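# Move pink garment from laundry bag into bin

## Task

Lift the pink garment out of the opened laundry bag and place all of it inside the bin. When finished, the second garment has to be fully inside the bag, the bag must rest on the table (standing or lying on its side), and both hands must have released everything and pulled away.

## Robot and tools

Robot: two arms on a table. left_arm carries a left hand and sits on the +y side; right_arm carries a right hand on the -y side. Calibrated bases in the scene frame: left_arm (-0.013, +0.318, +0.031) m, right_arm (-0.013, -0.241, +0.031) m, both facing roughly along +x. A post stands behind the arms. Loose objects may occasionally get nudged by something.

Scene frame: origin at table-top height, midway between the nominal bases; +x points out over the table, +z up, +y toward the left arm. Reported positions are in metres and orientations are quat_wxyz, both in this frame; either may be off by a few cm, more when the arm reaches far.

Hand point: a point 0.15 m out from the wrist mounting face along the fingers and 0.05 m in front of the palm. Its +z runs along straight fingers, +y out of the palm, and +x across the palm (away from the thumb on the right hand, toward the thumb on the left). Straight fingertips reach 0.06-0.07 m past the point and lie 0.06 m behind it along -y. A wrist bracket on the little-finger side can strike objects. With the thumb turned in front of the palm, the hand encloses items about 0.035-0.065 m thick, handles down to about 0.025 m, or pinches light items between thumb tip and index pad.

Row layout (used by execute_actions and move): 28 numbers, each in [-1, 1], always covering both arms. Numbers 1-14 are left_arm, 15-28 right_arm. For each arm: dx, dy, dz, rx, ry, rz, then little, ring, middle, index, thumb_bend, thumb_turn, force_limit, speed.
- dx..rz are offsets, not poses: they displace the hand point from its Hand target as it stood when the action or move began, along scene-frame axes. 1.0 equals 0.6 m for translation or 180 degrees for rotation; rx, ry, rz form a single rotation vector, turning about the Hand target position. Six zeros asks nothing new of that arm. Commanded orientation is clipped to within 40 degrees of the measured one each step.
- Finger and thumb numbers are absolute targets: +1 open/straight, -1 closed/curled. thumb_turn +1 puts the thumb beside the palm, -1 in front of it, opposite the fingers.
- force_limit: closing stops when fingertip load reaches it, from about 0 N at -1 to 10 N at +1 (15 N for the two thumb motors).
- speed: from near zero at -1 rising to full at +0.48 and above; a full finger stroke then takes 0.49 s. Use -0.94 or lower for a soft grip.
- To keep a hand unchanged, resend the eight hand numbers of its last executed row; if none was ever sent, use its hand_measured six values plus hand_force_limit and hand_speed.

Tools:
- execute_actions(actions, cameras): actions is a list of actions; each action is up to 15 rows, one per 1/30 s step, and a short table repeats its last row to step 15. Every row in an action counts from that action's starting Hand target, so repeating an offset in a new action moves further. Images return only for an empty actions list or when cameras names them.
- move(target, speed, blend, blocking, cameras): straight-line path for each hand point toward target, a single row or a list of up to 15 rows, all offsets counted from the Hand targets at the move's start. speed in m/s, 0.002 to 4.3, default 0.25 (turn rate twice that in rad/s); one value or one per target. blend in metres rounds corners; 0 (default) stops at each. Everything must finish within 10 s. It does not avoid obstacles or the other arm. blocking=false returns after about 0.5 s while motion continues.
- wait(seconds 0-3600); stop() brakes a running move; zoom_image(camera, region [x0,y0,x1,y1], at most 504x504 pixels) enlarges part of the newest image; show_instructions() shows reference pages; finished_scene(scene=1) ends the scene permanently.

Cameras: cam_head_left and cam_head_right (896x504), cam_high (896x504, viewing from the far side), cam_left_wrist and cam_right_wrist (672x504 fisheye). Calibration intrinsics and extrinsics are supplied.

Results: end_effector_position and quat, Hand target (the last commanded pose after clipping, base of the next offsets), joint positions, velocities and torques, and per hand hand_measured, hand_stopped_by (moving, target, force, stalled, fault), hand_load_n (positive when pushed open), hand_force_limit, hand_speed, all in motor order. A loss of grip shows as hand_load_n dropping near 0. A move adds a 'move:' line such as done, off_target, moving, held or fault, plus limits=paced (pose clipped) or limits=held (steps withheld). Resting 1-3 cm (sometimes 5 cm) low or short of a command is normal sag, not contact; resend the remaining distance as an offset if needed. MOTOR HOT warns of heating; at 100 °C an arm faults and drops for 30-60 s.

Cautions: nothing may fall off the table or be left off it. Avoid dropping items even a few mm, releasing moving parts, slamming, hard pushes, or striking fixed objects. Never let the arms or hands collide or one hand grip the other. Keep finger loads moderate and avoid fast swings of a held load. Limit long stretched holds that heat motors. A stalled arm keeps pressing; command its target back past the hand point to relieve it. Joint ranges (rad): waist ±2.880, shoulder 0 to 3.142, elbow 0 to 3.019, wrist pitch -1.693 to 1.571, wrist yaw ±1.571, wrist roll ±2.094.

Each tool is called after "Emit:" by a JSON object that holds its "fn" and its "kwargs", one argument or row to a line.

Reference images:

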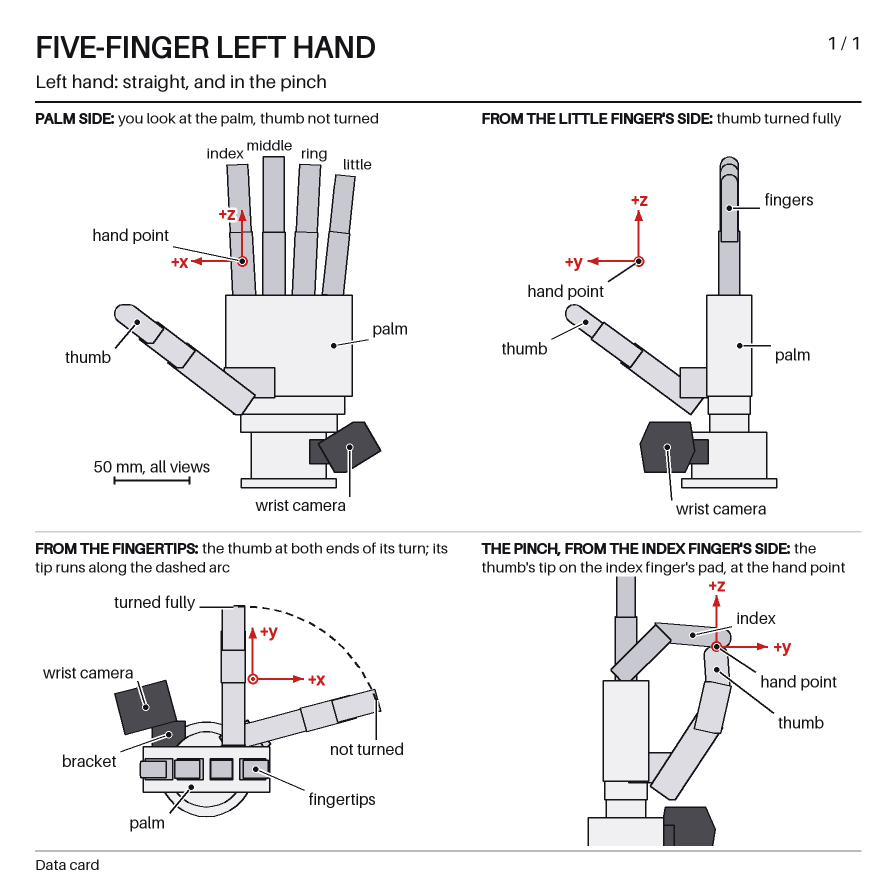

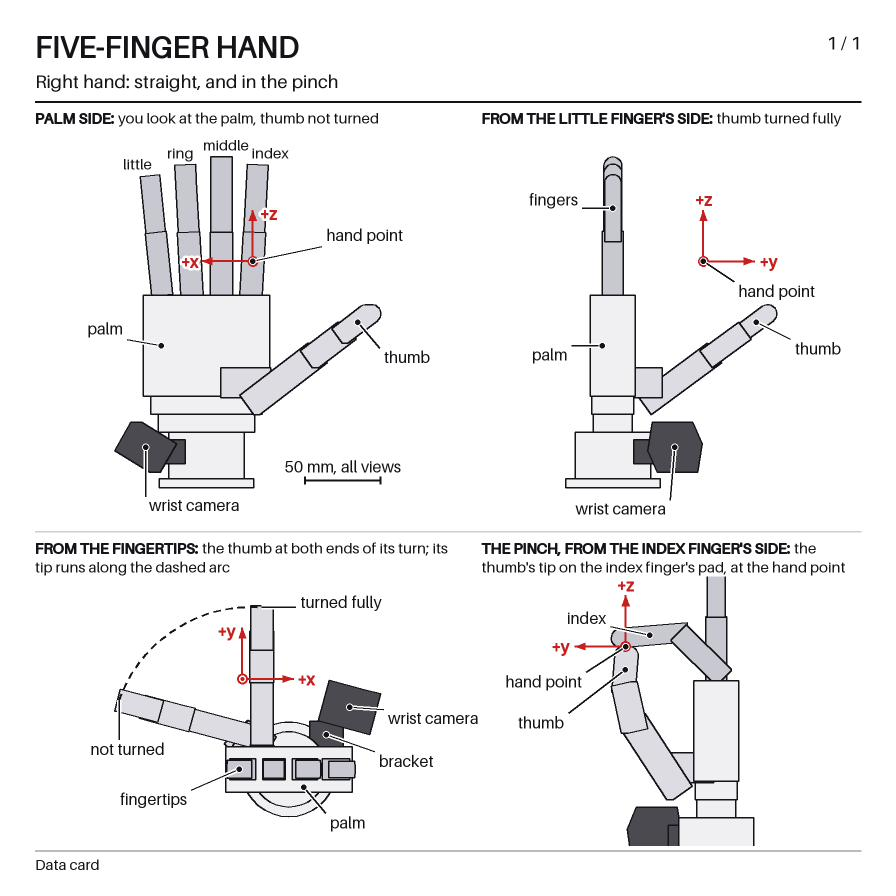

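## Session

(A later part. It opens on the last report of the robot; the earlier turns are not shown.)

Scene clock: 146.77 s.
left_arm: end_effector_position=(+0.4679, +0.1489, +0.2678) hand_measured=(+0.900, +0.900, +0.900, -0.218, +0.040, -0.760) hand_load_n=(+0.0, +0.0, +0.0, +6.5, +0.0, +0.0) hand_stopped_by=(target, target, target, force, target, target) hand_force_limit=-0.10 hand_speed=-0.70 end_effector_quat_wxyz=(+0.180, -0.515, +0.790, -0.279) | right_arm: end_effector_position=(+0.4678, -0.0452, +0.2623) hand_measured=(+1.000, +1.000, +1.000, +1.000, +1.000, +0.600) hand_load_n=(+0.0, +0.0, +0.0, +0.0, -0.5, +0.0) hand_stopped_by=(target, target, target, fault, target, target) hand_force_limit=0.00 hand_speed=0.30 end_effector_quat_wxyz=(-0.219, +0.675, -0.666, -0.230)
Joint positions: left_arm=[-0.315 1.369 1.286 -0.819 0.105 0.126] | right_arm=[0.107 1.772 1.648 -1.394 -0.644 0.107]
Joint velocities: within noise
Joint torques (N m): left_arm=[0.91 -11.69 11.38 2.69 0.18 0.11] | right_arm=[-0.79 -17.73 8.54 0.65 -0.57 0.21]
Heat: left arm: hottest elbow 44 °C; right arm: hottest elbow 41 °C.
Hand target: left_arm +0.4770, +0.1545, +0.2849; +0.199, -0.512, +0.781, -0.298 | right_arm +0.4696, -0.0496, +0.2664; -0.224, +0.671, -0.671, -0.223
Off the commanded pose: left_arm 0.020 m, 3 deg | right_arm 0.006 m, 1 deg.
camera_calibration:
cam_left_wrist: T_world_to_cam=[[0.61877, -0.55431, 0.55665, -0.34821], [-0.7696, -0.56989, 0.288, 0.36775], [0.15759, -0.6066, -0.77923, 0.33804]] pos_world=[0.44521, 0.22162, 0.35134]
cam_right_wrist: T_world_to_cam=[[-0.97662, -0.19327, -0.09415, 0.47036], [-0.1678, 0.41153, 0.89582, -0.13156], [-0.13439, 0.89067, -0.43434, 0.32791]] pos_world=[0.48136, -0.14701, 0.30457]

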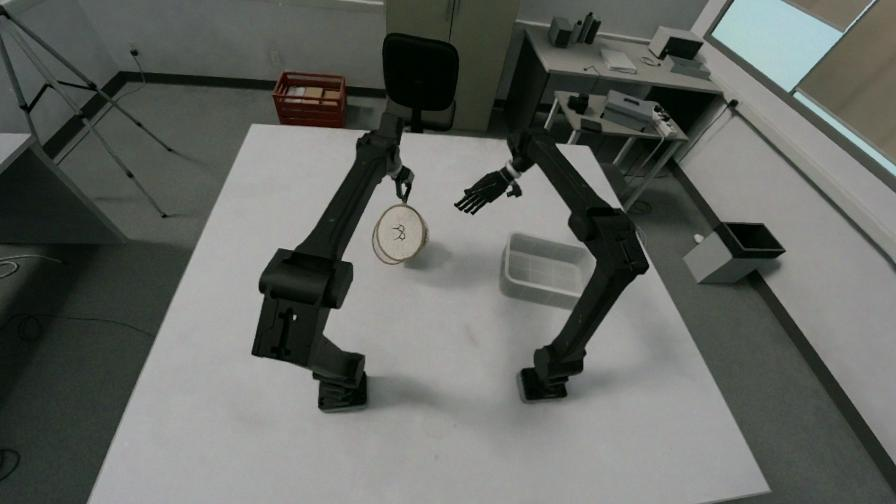

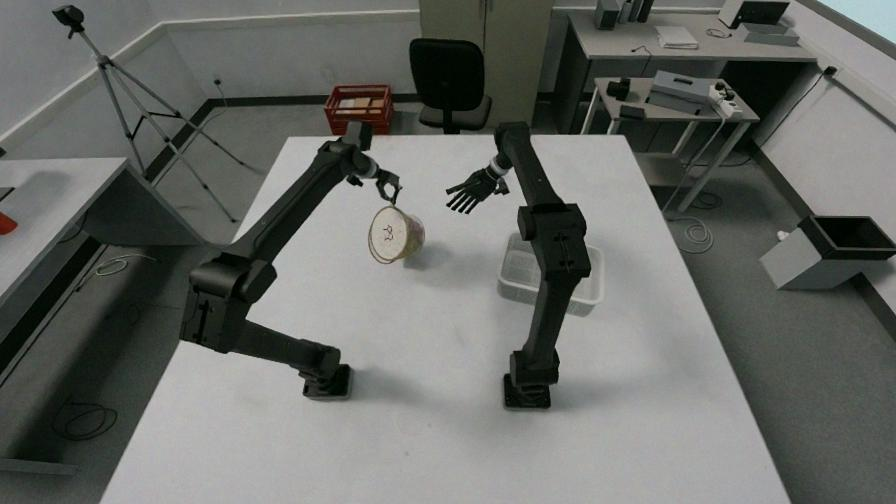

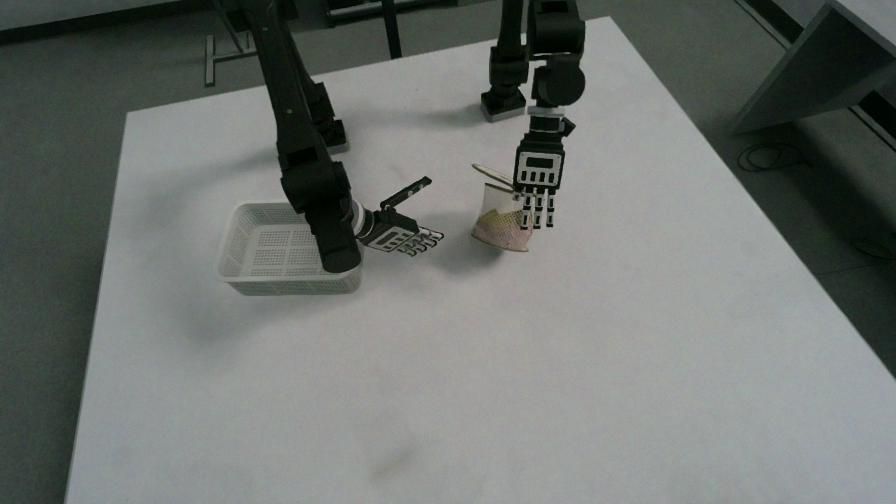

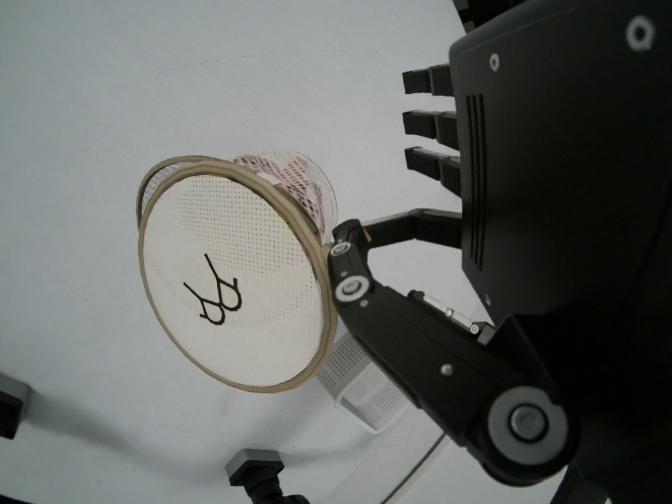

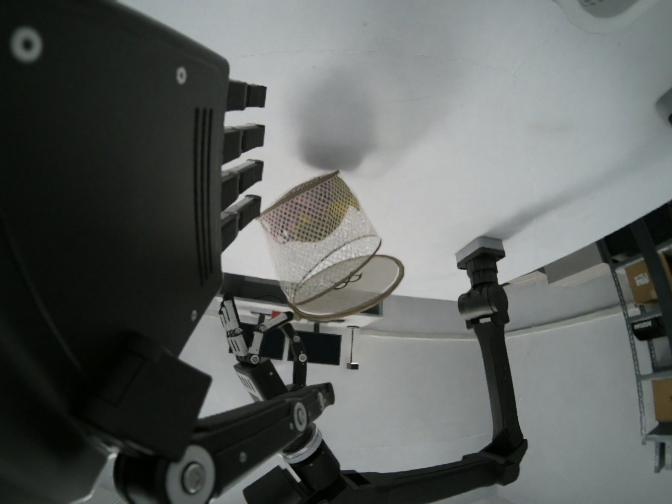

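Emit:
{"fn": "move", "kwargs": {
  "target": [
    [0,0,0,0,0,0,0.9,0.9,0.9,-0.35,0.04,-0.76,-0.1,-0.7,-0.183,0,-0.027,0.2943,0.052,-0.0255,-0.85,-0.85,-0.85,1,0.8,-1,0,0.3],
    [0,0,0,0,0,0,0.9,0.9,0.9,-0.35,0.04,-0.76,-0.1,-0.7,-0.258,0.11,-0.177,0.2943,0.052,-0.0255,-0.85,-0.85,-0.85,1,0.8,-1,0,0.3]
  ],
  "speed": 0.25,
  "blend": 0.02,
  "cameras": ["all"]
}}

Emit:
{"fn": "zoom_image", "kwargs": {
  "camera": "cam_right_wrist",
  "region": [200, 100, 600, 500]
}}

Emit:
{"fn": "zoom_image", "kwargs": {
  "camera": "cam_head_right",
  "region": [340, 180, 460, 300]
}}

Emit:
{"fn": "zoom_image", "kwargs": {
  "camera": "cam_high",
  "region": [380, 100, 560, 280]
}}

Scene clock: 156.90 s.
left_arm: end_effector_position=(+0.4679, +0.1489, +0.2678) hand_measured=(+0.900, +0.900, +0.900, -0.218, +0.040, -0.760) hand_load_n=(+0.0, +0.0, +0.0, +6.5, +0.0, +0.0) hand_stopped_by=(target, target, target, force, target, target) hand_force_limit=-0.10 hand_speed=-0.70 end_effector_quat_wxyz=(+0.180, -0.515, +0.790, -0.279) | right_arm: end_effector_position=(+0.3145, +0.0113, +0.1770) hand_measured=(-0.850, -0.850, -0.850, +1.000, +0.800, -1.000) hand_load_n=(+0.0, +0.0, +0.0, +0.0, +0.0, -0.5) hand_stopped_by=(target, target, target, fault, target, target) hand_force_limit=0.00 hand_speed=0.30 end_effector_quat_wxyz=(-0.415, +0.504, -0.495, -0.573)
Joint positions: left_arm=[-0.315 1.369 1.286 -0.819 0.105 0.126] | right_arm=[0.174 1.865 0.98 -0.945 -1.572 -0.111]
Joint torques (N m): left_arm=[1.14 -11.93 11.48 2.5 0.19 0.08] | right_arm=[0.73 -9.99 5.63 0.35 -1.27 0.07]
Heat: left arm: hottest elbow 45 °C; right arm: hottest elbow 41 °C.
Hand target: left_arm +0.4770, +0.1545, +0.2849; +0.199, -0.512, +0.781, -0.298 | right_arm +0.3147, +0.0165, +0.1601; -0.454, +0.454, -0.542, -0.542
Off the commanded pose: left_arm 0.020 m, 3 deg | right_arm 0.018 m, 10 deg.
joint sent to its limit (right arm) — joint 5 (wrist yaw), lower limit. The joint targets are off in orientation, not in position.
move: off_target (right_arm)
cam_left_wrist: T_world_to_cam=[[0.61877, -0.55431, 0.55665, -0.34821], [-0.7696, -0.56989, 0.288, 0.36775], [0.15759, -0.6066, -0.77923, 0.33804]] pos_world=[0.44521, 0.22162, 0.35134]
cam_right_wrist: T_world_to_cam=[[-0.98038, -0.18859, -0.05727, 0.3181], [0.03807, -0.46627, 0.88382, -0.15676], [-0.19338, 0.86431, 0.4643, 0.07977]] pos_world=[0.33325, -0.08204, 0.11973]

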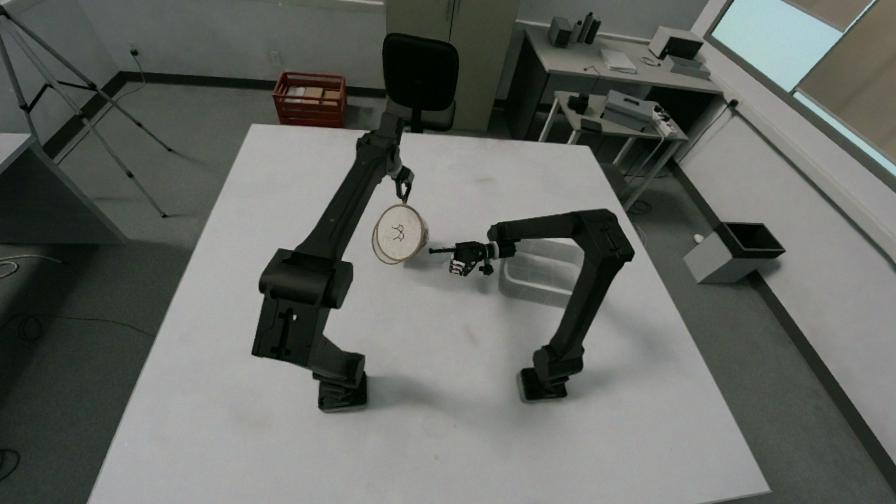

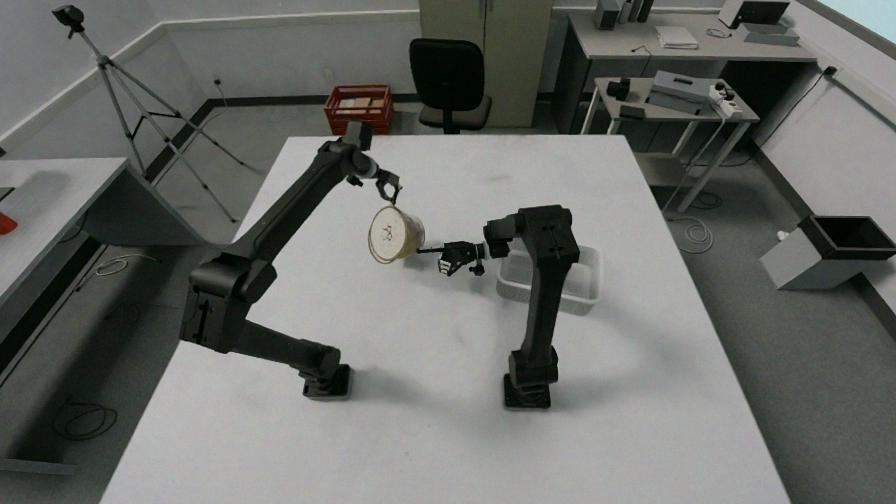

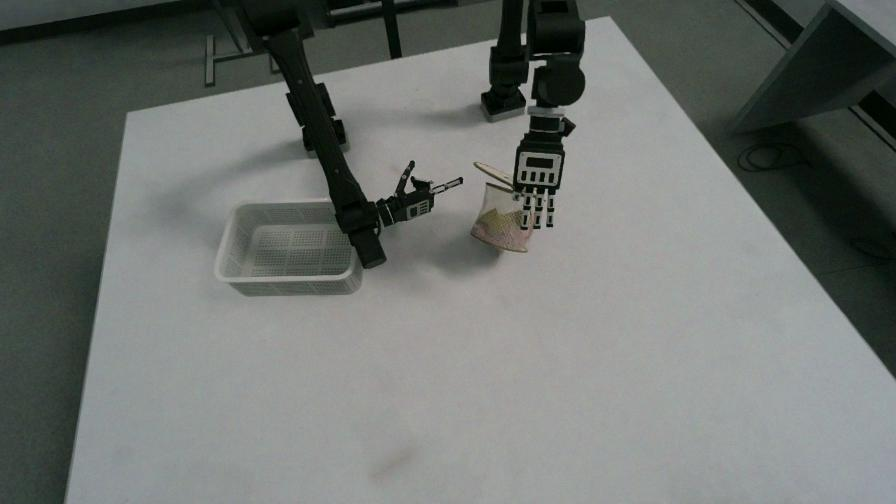

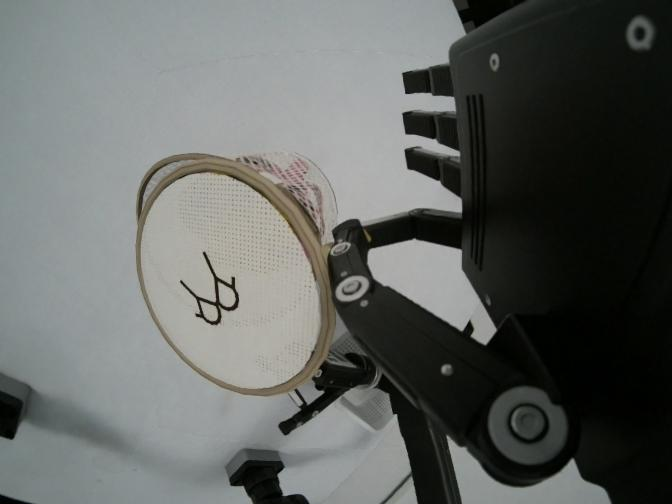

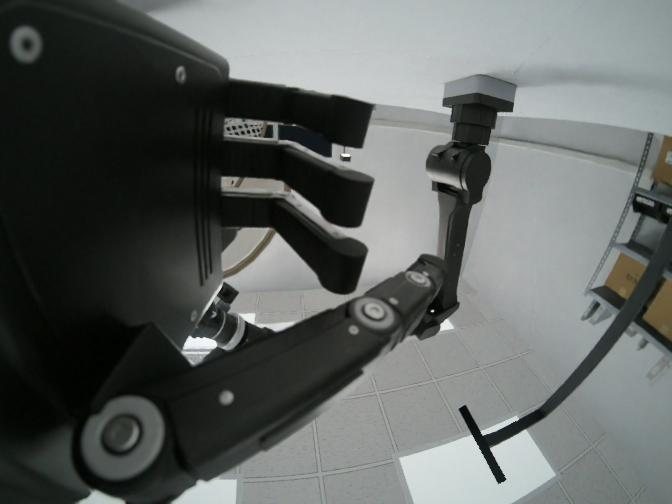

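Scaled by 1.260 from the camera's image (finer frame: 960x720).

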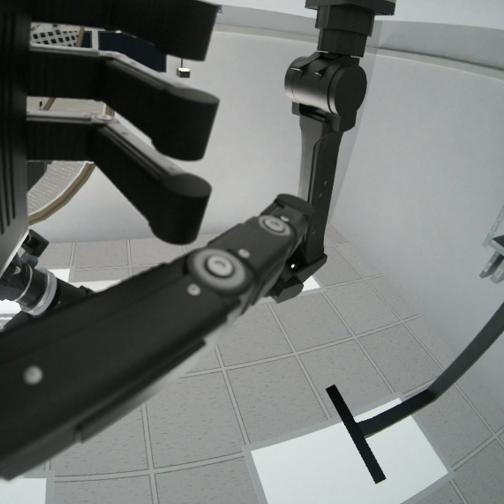

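Scaled by 4.200 from the camera's image (finer frame: 1280x720).

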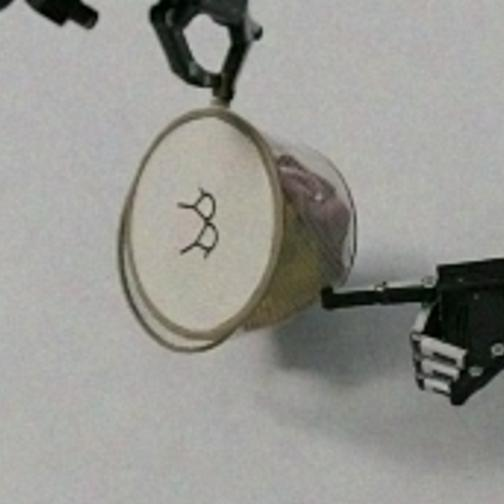

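Scaled by 2.800 from the camera's image (finer frame: 1280x720).

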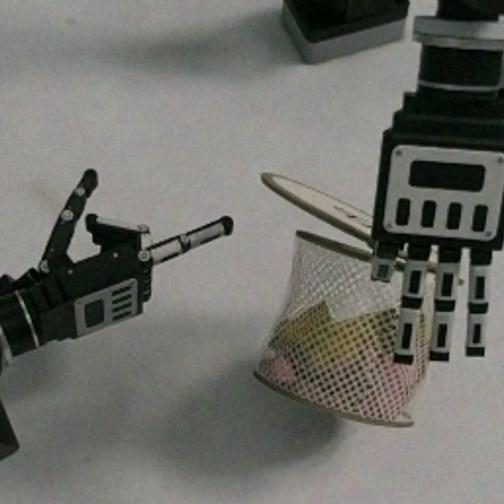

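Emit:
{"fn": "move", "kwargs": {
  "target": [
    [0,0,0,0,0,0,0.9,0.9,0.9,-0.35,0.04,-0.76,-0.1,-0.7,0.042,0.019,0.203,-0.189,-0.0551,0.0168,-0.85,-0.85,-0.85,1,0.8,-1,0,0.3]
  ],
  "speed": 0.2,
  "cameras": ["all"]
}}

Emit:
{"fn": "zoom_image", "kwargs": {
  "camera": "cam_right_wrist",
  "region": [200, 100, 500, 400]
}}

Emit:
{"fn": "zoom_image", "kwargs": {
  "camera": "cam_head_right",
  "region": [340, 180, 460, 300]
}}

Emit:
{"fn": "zoom_image", "kwargs": {
  "camera": "cam_high",
  "region": [380, 100, 560, 280]
}}

Scene clock: 167.40 s.
left_arm: end_effector_position=(+0.4679, +0.1489, +0.2678) hand_measured=(+0.900, +0.900, +0.900, -0.218, +0.040, -0.760) hand_load_n=(+0.0, +0.0, +0.0, +6.0, +0.0, +0.0) hand_stopped_by=(target, target, target, force, target, target) hand_force_limit=-0.10 hand_speed=-0.70 end_effector_quat_wxyz=(+0.180, -0.515, +0.790, -0.279) | right_arm: end_effector_position=(+0.3328, +0.0212, +0.2676) hand_measured=(-0.850, -0.850, -0.850, +1.000, +0.800, -1.000) hand_load_n=(+0.0, +0.0, +0.0, +0.0, +0.0, +0.0) hand_stopped_by=(target, target, target, fault, target, target) hand_force_limit=0.00 hand_speed=0.30 end_effector_quat_wxyz=(-0.325, +0.620, -0.630, -0.336)
Joint positions: left_arm=[-0.315 1.369 1.286 -0.819 0.105 0.126] | right_arm=[0.21 1.424 1.091 -0.96 -0.946 0.363]
Joint torques (N m): left_arm=[0.56 -11.93 11.44 2.69 0.2 0.1] | right_arm=[0.79 -11.11 11.82 0.21 -0.74 0.23]
Heat: left arm: hottest elbow 46 °C; right arm: hottest elbow 40 °C.
Hand target: left_arm +0.4770, +0.1545, +0.2849; +0.199, -0.512, +0.781, -0.298 | right_arm +0.3398, +0.0279, +0.2820; -0.332, +0.625, -0.624, -0.331
Off the commanded pose: left_arm 0.020 m, 3 deg | right_arm 0.017 m, 1 deg.
move: off_target (right_arm)
cam_left_wrist: T_world_to_cam=[[0.61877, -0.55431, 0.55665, -0.34821], [-0.7696, -0.56989, 0.288, 0.36775], [0.15759, -0.6066, -0.77923, 0.33804]] pos_world=[0.44521, 0.22162, 0.35134]
cam_right_wrist: T_world_to_cam=[[-0.98219, -0.12902, -0.13658, 0.36371], [-0.15057, 0.10572, 0.98293, -0.20891], [-0.11238, 0.98599, -0.12326, 0.16036]] pos_world=[0.3438, -0.0891, 0.27478]

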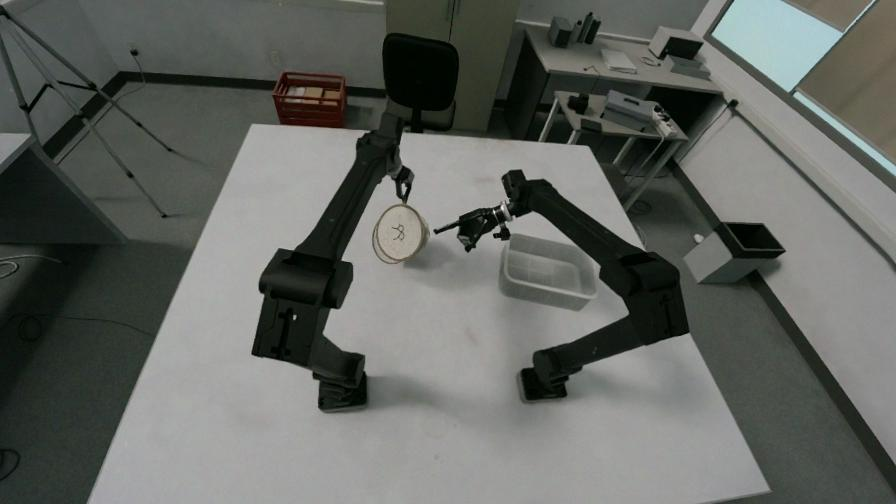

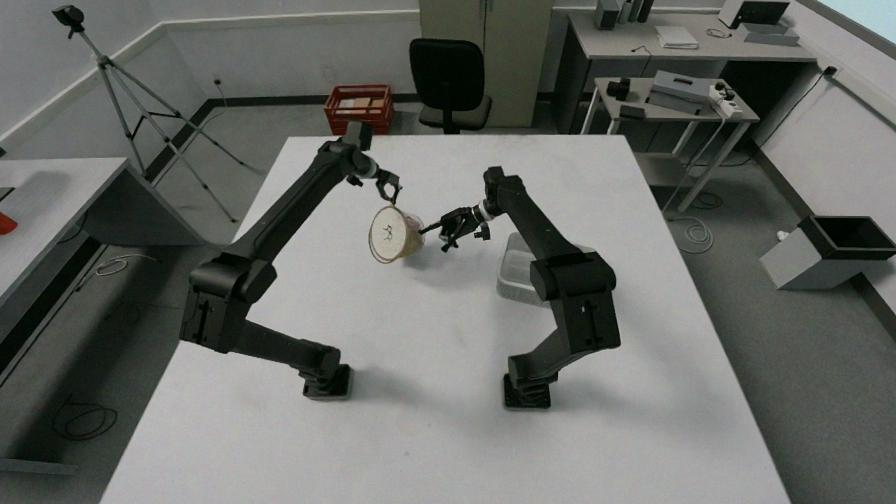

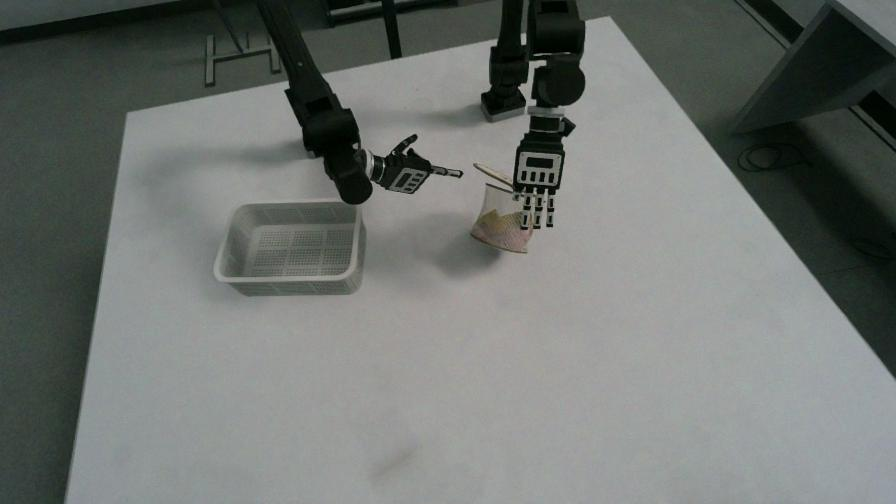

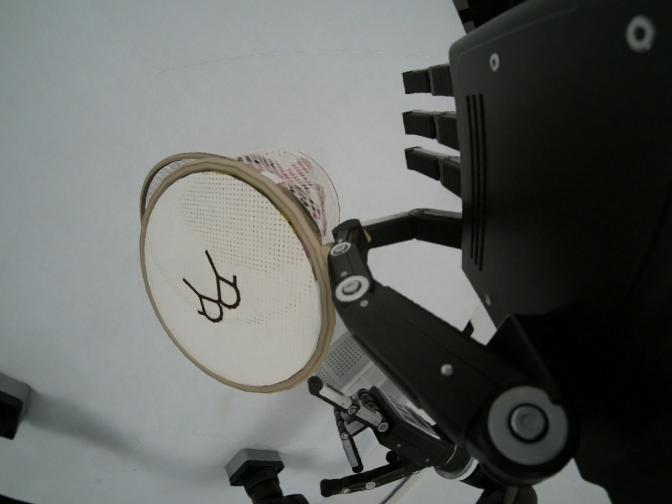

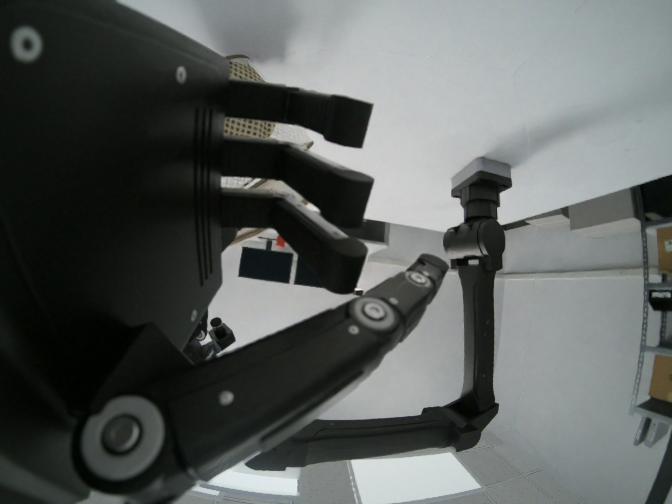

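Scaled by 1.680 from the camera's image (finer frame: 960x720).

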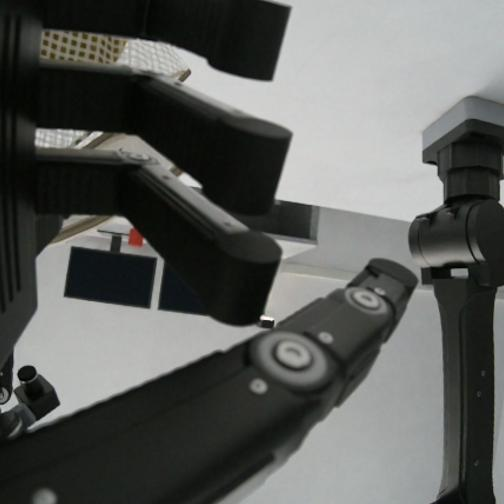

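Scaled by 4.200 from the camera's image (finer frame: 1280x720).

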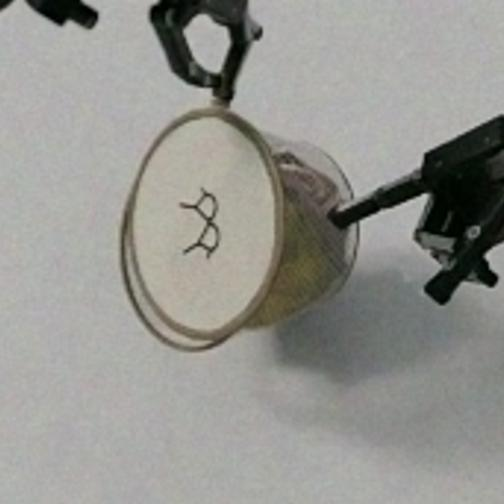

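Scaled by 2.800 from the camera's image (finer frame: 1280x720).

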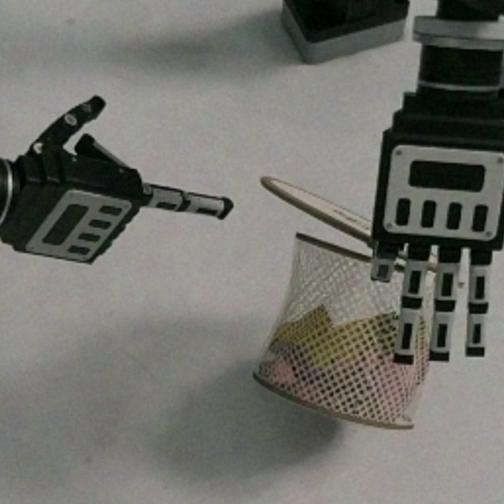

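Emit:
{"fn": "move", "kwargs": {
  "target": [
    [0,0,0,0,0,0,0.9,0.9,0.9,-0.35,0.04,-0.76,-0.1,-0.7,0.0,0.0,0.025,0,0,0,-0.85,-0.85,-0.85,1,0.8,-1,0,0.3],
    [0,0,0,0,0,0,0.9,0.9,0.9,-0.35,0.04,-0.76,-0.1,-0.7,0.0,0.083,-0.031,0,0,0,-0.85,-0.85,-0.85,1,0.8,-1,0,0.3]
  ],
  "speed": 0.08,
  "cameras": ["cam_head_right","cam_high","cam_head_left","cam_left_wrist"]
}}

Emit:
{"fn": "zoom_image", "kwargs": {
  "camera": "cam_head_right",
  "region": [340, 180, 460, 300]
}}

Emit:
{"fn": "zoom_image", "kwargs": {
  "camera": "cam_high",
  "region": [430, 120, 550, 240]
}}

Scene clock: 170.90 s.
left_arm: end_effector_position=(+0.4679, +0.1489, +0.2678) hand_measured=(+0.900, +0.900, +0.900, -0.218, +0.040, -0.760) hand_load_n=(+0.0, +0.0, +0.0, +6.5, +0.0, +0.0) hand_stopped_by=(target, target, target, force, target, target) hand_force_limit=-0.10 hand_speed=-0.70 end_effector_quat_wxyz=(+0.180, -0.515, +0.790, -0.279) | right_arm: end_effector_position=(+0.3395, +0.0731, +0.2708) hand_measured=(-0.850, -0.850, -0.850, +1.000, +0.800, -1.000) hand_load_n=(-0.5, +0.0, +0.0, +0.0, +0.0, +0.0) hand_stopped_by=(target, target, target, fault, target, target) hand_force_limit=0.00 hand_speed=0.30 end_effector_quat_wxyz=(-0.338, +0.626, -0.621, -0.327)
Joint positions: left_arm=[-0.315 1.369 1.286 -0.819 0.105 0.126] | right_arm=[0.325 1.438 1.104 -0.785 -0.903 0.533]
Joint torques (N m): left_arm=[0.73 -12.16 11.59 2.63 0.15 0.11] | right_arm=[0.62 -10.34 8.77 1.35 -0.68 0.26]
Heat: left arm: hottest elbow 46 °C; right arm: hottest elbow 40 °C.
Hand target: left_arm +0.4770, +0.1545, +0.2849; +0.199, -0.512, +0.781, -0.298 | right_arm +0.3399, +0.0777, +0.2635; -0.332, +0.626, -0.624, -0.331
Off the commanded pose: left_arm 0.020 m, 3 deg | right_arm 0.009 m, 1 deg.
move: done
cam_left_wrist: T_world_to_cam=[[0.61877, -0.55431, 0.55665, -0.34821], [-0.7696, -0.56989, 0.288, 0.36775], [0.15759, -0.6066, -0.77923, 0.33804]] pos_world=[0.44521, 0.22162, 0.35134]
Images, in order (width x height): cam_head_left 896x504, cam_head_right 896x504, cam_high 896x504, cam_left_wrist 672x504.

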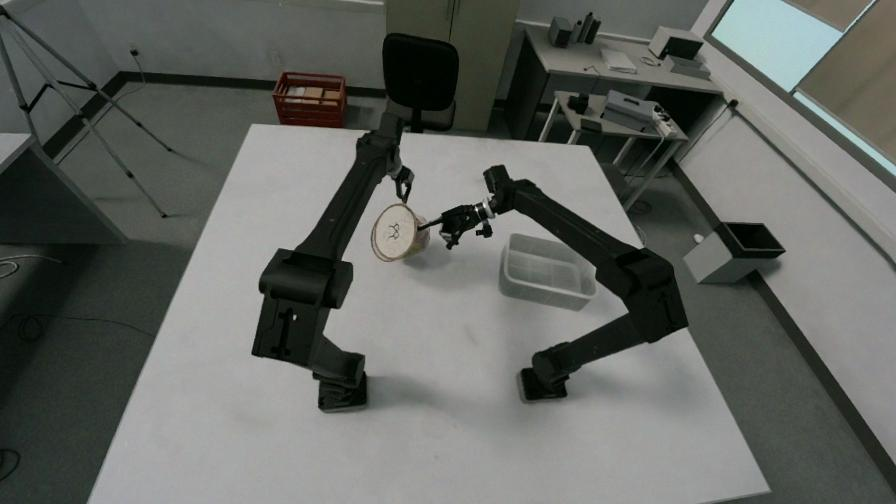

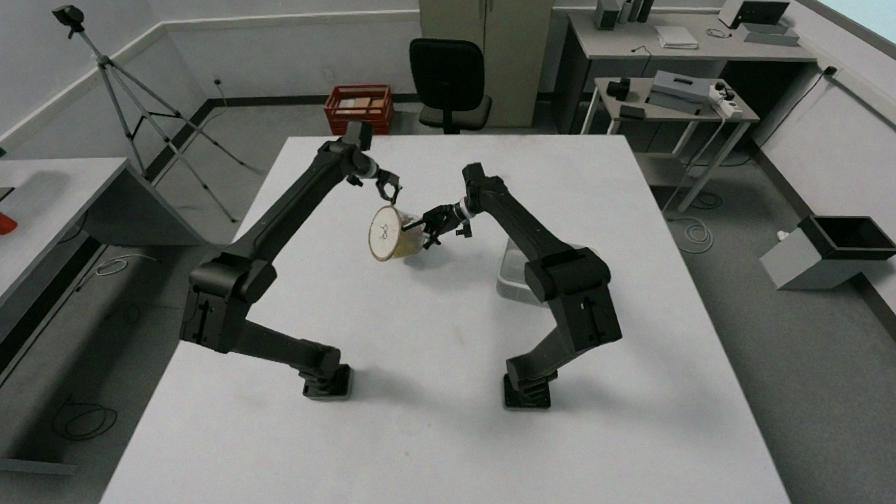

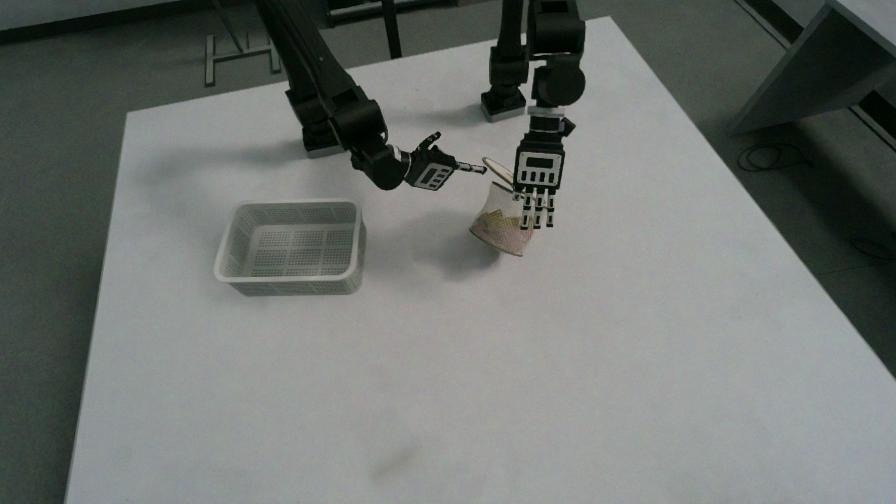

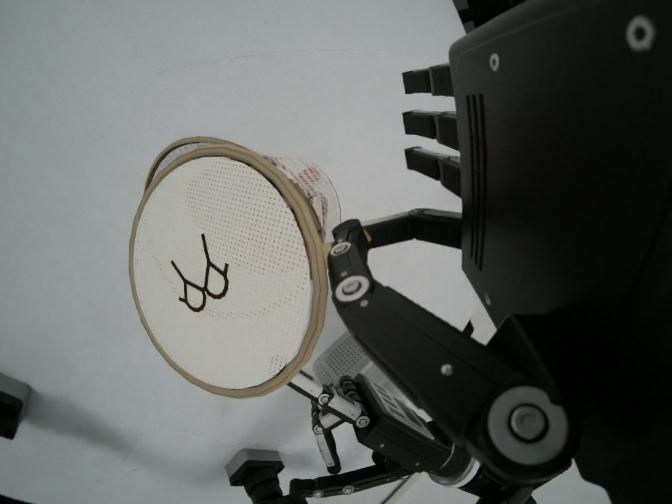

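Scaled by 4.200 from the camera's image (finer frame: 1280x720).

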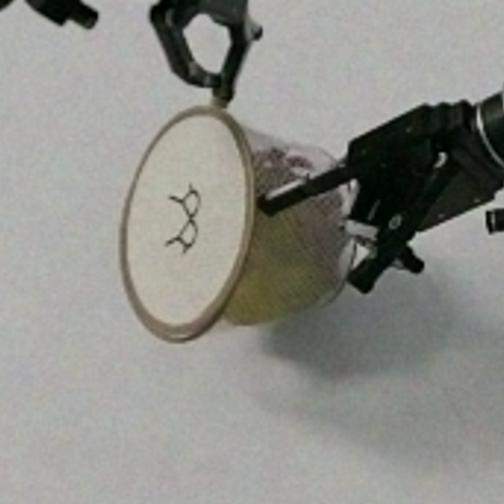

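Scaled by 4.200 from the camera's image (finer frame: 1280x720).

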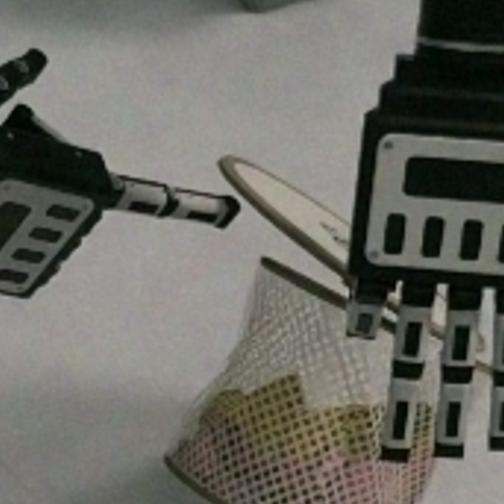

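Emit:
{"fn": "move", "kwargs": {
  "target": [
    [0,0,0,0,0,0,0.9,0.9,0.9,-0.35,0.04,-0.76,-0.1,-0.7,0.0,-0.03,-0.05,0,0,0,-0.85,-0.85,-0.85,1,0.8,-1,0,0.3]
  ],
  "speed": 0.15,
  "cameras": ["cam_head_right","cam_high"]
}}

Emit:
{"fn": "zoom_image", "kwargs": {
  "camera": "cam_head_right",
  "region": [340, 180, 460, 300]
}}

Emit:
{"fn": "zoom_image", "kwargs": {
  "camera": "cam_high",
  "region": [430, 120, 550, 240]
}}

Scene clock: 172.77 s.
left_arm: end_effector_position=(+0.4679, +0.1489, +0.2678) hand_measured=(+0.900, +0.900, +0.900, -0.218, +0.040, -0.760) hand_load_n=(+0.0, +0.0, +0.0, +6.5, +0.0, -0.5) hand_stopped_by=(target, target, target, force, target, target) hand_force_limit=-0.10 hand_speed=-0.70 end_effector_quat_wxyz=(+0.180, -0.515, +0.790, -0.279) | right_arm: end_effector_position=(+0.3343, +0.0626, +0.2386) hand_measured=(-0.850, -0.850, -0.850, +1.000, +0.800, -1.000) hand_load_n=(+0.0, +0.0, +0.0, +0.0, +0.0, +0.0) hand_stopped_by=(target, target, target, fault, target, target) hand_force_limit=0.00 hand_speed=0.30 end_effector_quat_wxyz=(-0.329, +0.626, -0.624, -0.333)
Joint positions: left_arm=[-0.315 1.369 1.286 -0.819 0.105 0.126] | right_arm=[0.305 1.465 1.046 -0.751 -0.914 0.496]
Joint torques (N m): left_arm=[0.73 -11.93 11.58 2.62 0.23 0.11] | right_arm=[-1.03 -10.58 8.62 1.28 -0.9 0.04]
Heat: left arm: hottest elbow 46 °C; right arm: hottest elbow 40 °C.
Hand target: left_arm +0.4770, +0.1545, +0.2849; +0.199, -0.512, +0.781, -0.298 | right_arm +0.3399, +0.0596, +0.2334; -0.332, +0.625, -0.624, -0.331
Off the commanded pose: left_arm 0.020 m, 3 deg | right_arm 0.008 m, 0 deg.
move: done

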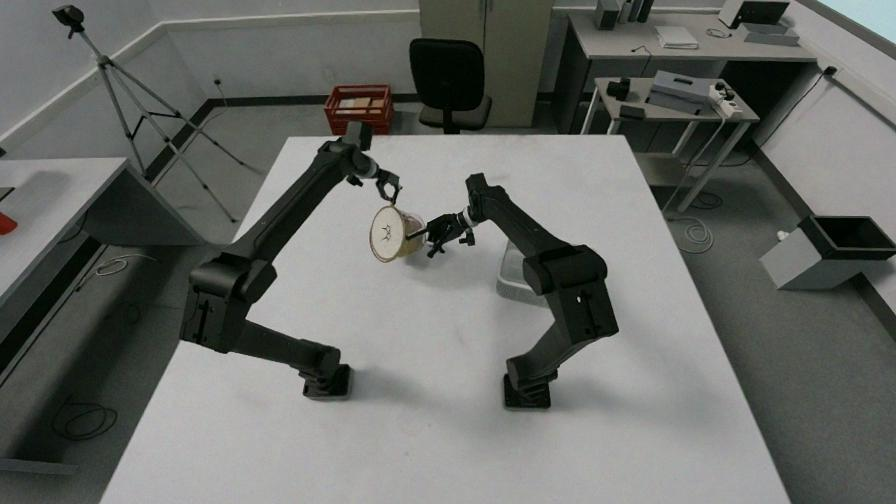

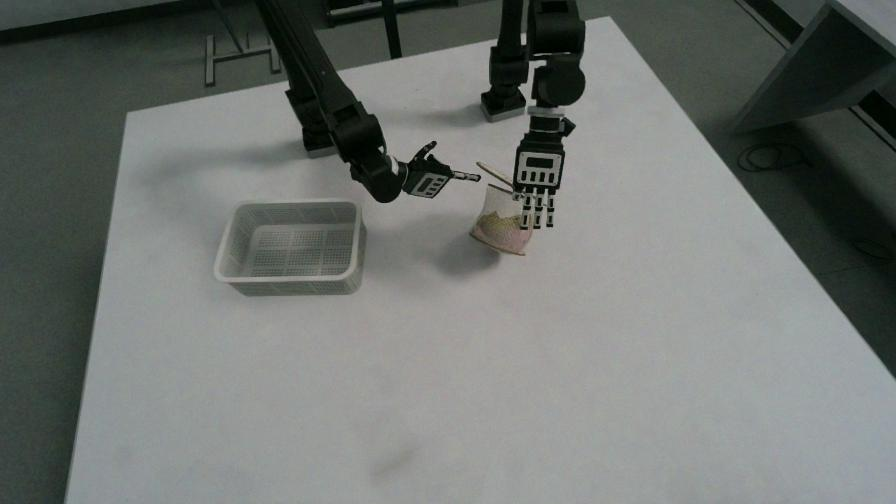

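Scaled by 4.200 from the camera's image (finer frame: 1280x720).

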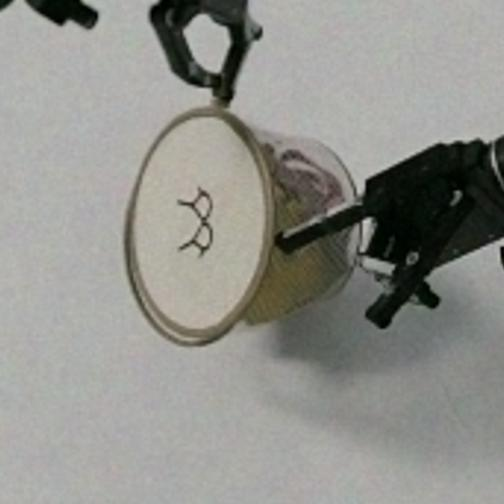

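Scaled by 4.200 from the camera's image (finer frame: 1280x720).

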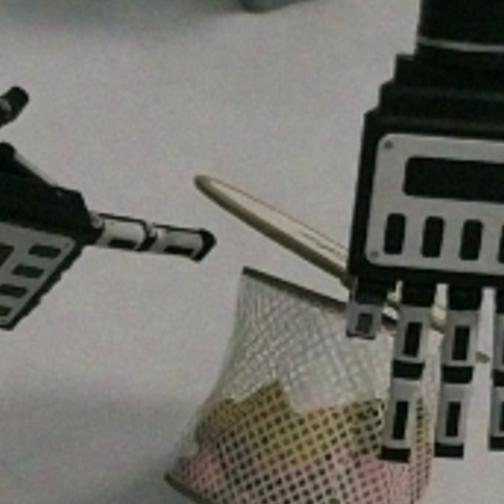

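Emit:
{"fn": "move", "kwargs": {
  "target": [
    [0,0,0,0,0,0,0.9,0.9,0.9,-0.35,0.04,-0.76,-0.1,-0.7,0.0,-0.01,0.05,0,0,0,-0.85,-0.85,-0.85,1,0.8,-1,0,0.3],
    [0,0,0,0,0,0,0.9,0.9,0.9,-0.35,0.04,-0.76,-0.1,-0.7,0.0,0.078,-0.012,0,0,0,-0.85,-0.85,-0.85,1,0.8,-1,0,0.3]
  ],
  "speed": 0.1,
  "cameras": ["cam_head_right","cam_high"]
}}

Emit:
{"fn": "zoom_image", "kwargs": {
  "camera": "cam_head_right",
  "region": [340, 180, 460, 300]
}}

Emit:
{"fn": "zoom_image", "kwargs": {
  "camera": "cam_high",
  "region": [430, 120, 550, 240]
}}

Scene clock: 175.80 s.
left_arm: end_effector_position=(+0.4679, +0.1489, +0.2678) hand_measured=(+0.900, +0.900, +0.900, -0.218, +0.040, -0.760) hand_load_n=(+0.0, +0.0, -0.5, +6.0, +0.5, +0.0) hand_stopped_by=(target, target, target, force, target, target) hand_force_limit=-0.10 hand_speed=-0.70 end_effector_quat_wxyz=(+0.180, -0.515, +0.790, -0.279) | right_arm: end_effector_position=(+0.3407, +0.1020, +0.2338) hand_measured=(-0.850, -0.850, -0.850, +1.000, +0.800, -1.000) hand_load_n=(+0.0, +0.0, +0.0, +0.0, +0.0, +0.0) hand_stopped_by=(target, target, target, fault, target, target) hand_force_limit=0.00 hand_speed=0.30 end_effector_quat_wxyz=(-0.338, +0.626, -0.621, -0.328)
Joint positions: left_arm=[-0.315 1.369 1.286 -0.819 0.105 0.126] | right_arm=[0.386 1.496 1.055 -0.612 -0.875 0.619]
Joint torques (N m): left_arm=[0.62 -11.99 11.49 2.63 0.21 0.07] | right_arm=[0.62 -11.05 8.43 1.47 -0.64 0.27]
Heat: left arm: hottest elbow 46 °C; right arm: hottest elbow 40 °C.
Hand target: left_arm +0.4770, +0.1545, +0.2849; +0.199, -0.512, +0.781, -0.298 | right_arm +0.3399, +0.1064, +0.2262; -0.332, +0.625, -0.624, -0.331
Off the commanded pose: left_arm 0.020 m, 3 deg | right_arm 0.009 m, 1 deg.
move: done

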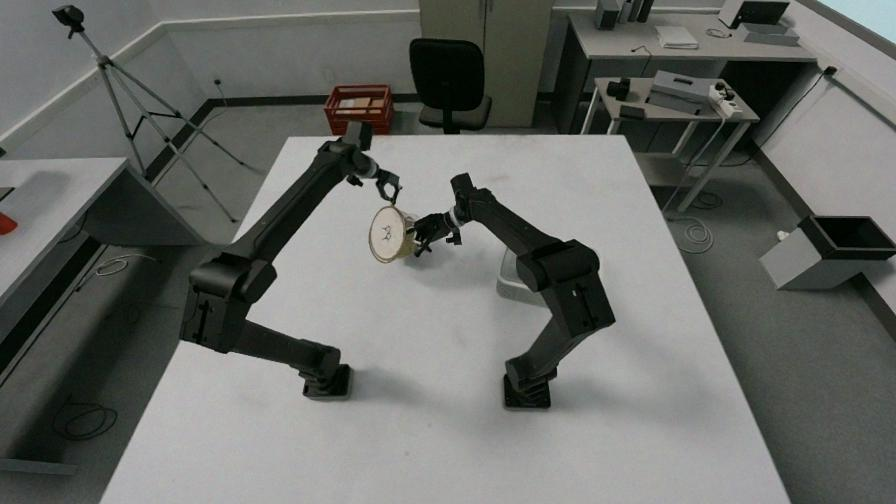

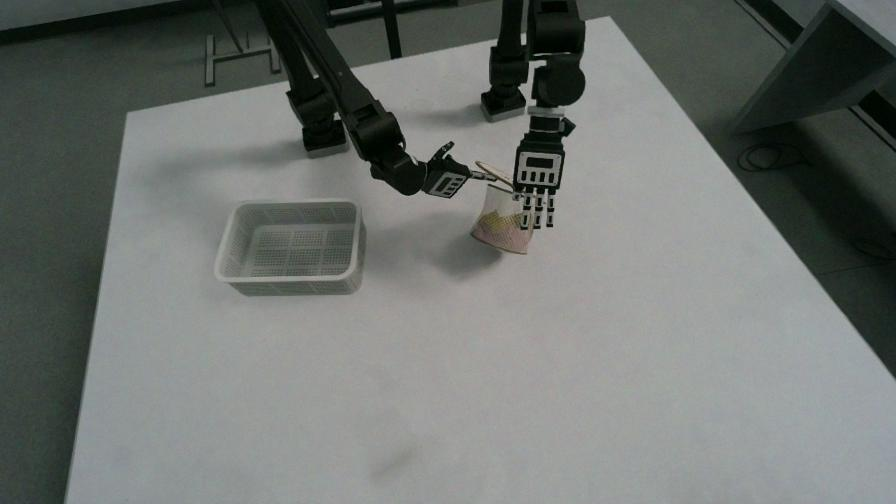

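Scaled by 4.200 from the camera's image (finer frame: 1280x720).

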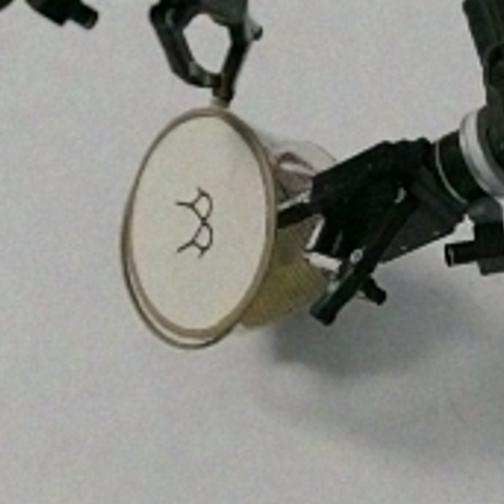

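Scaled by 4.200 from the camera's image (finer frame: 1280x720).

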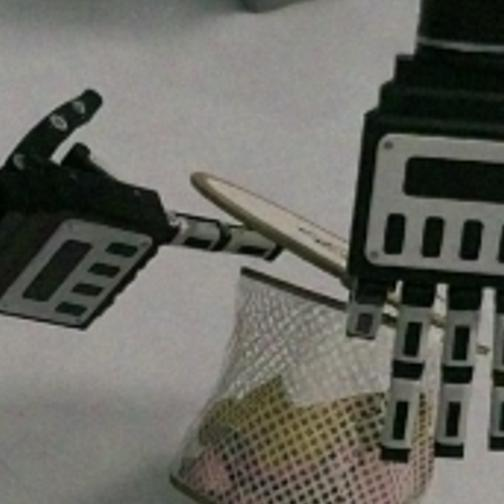

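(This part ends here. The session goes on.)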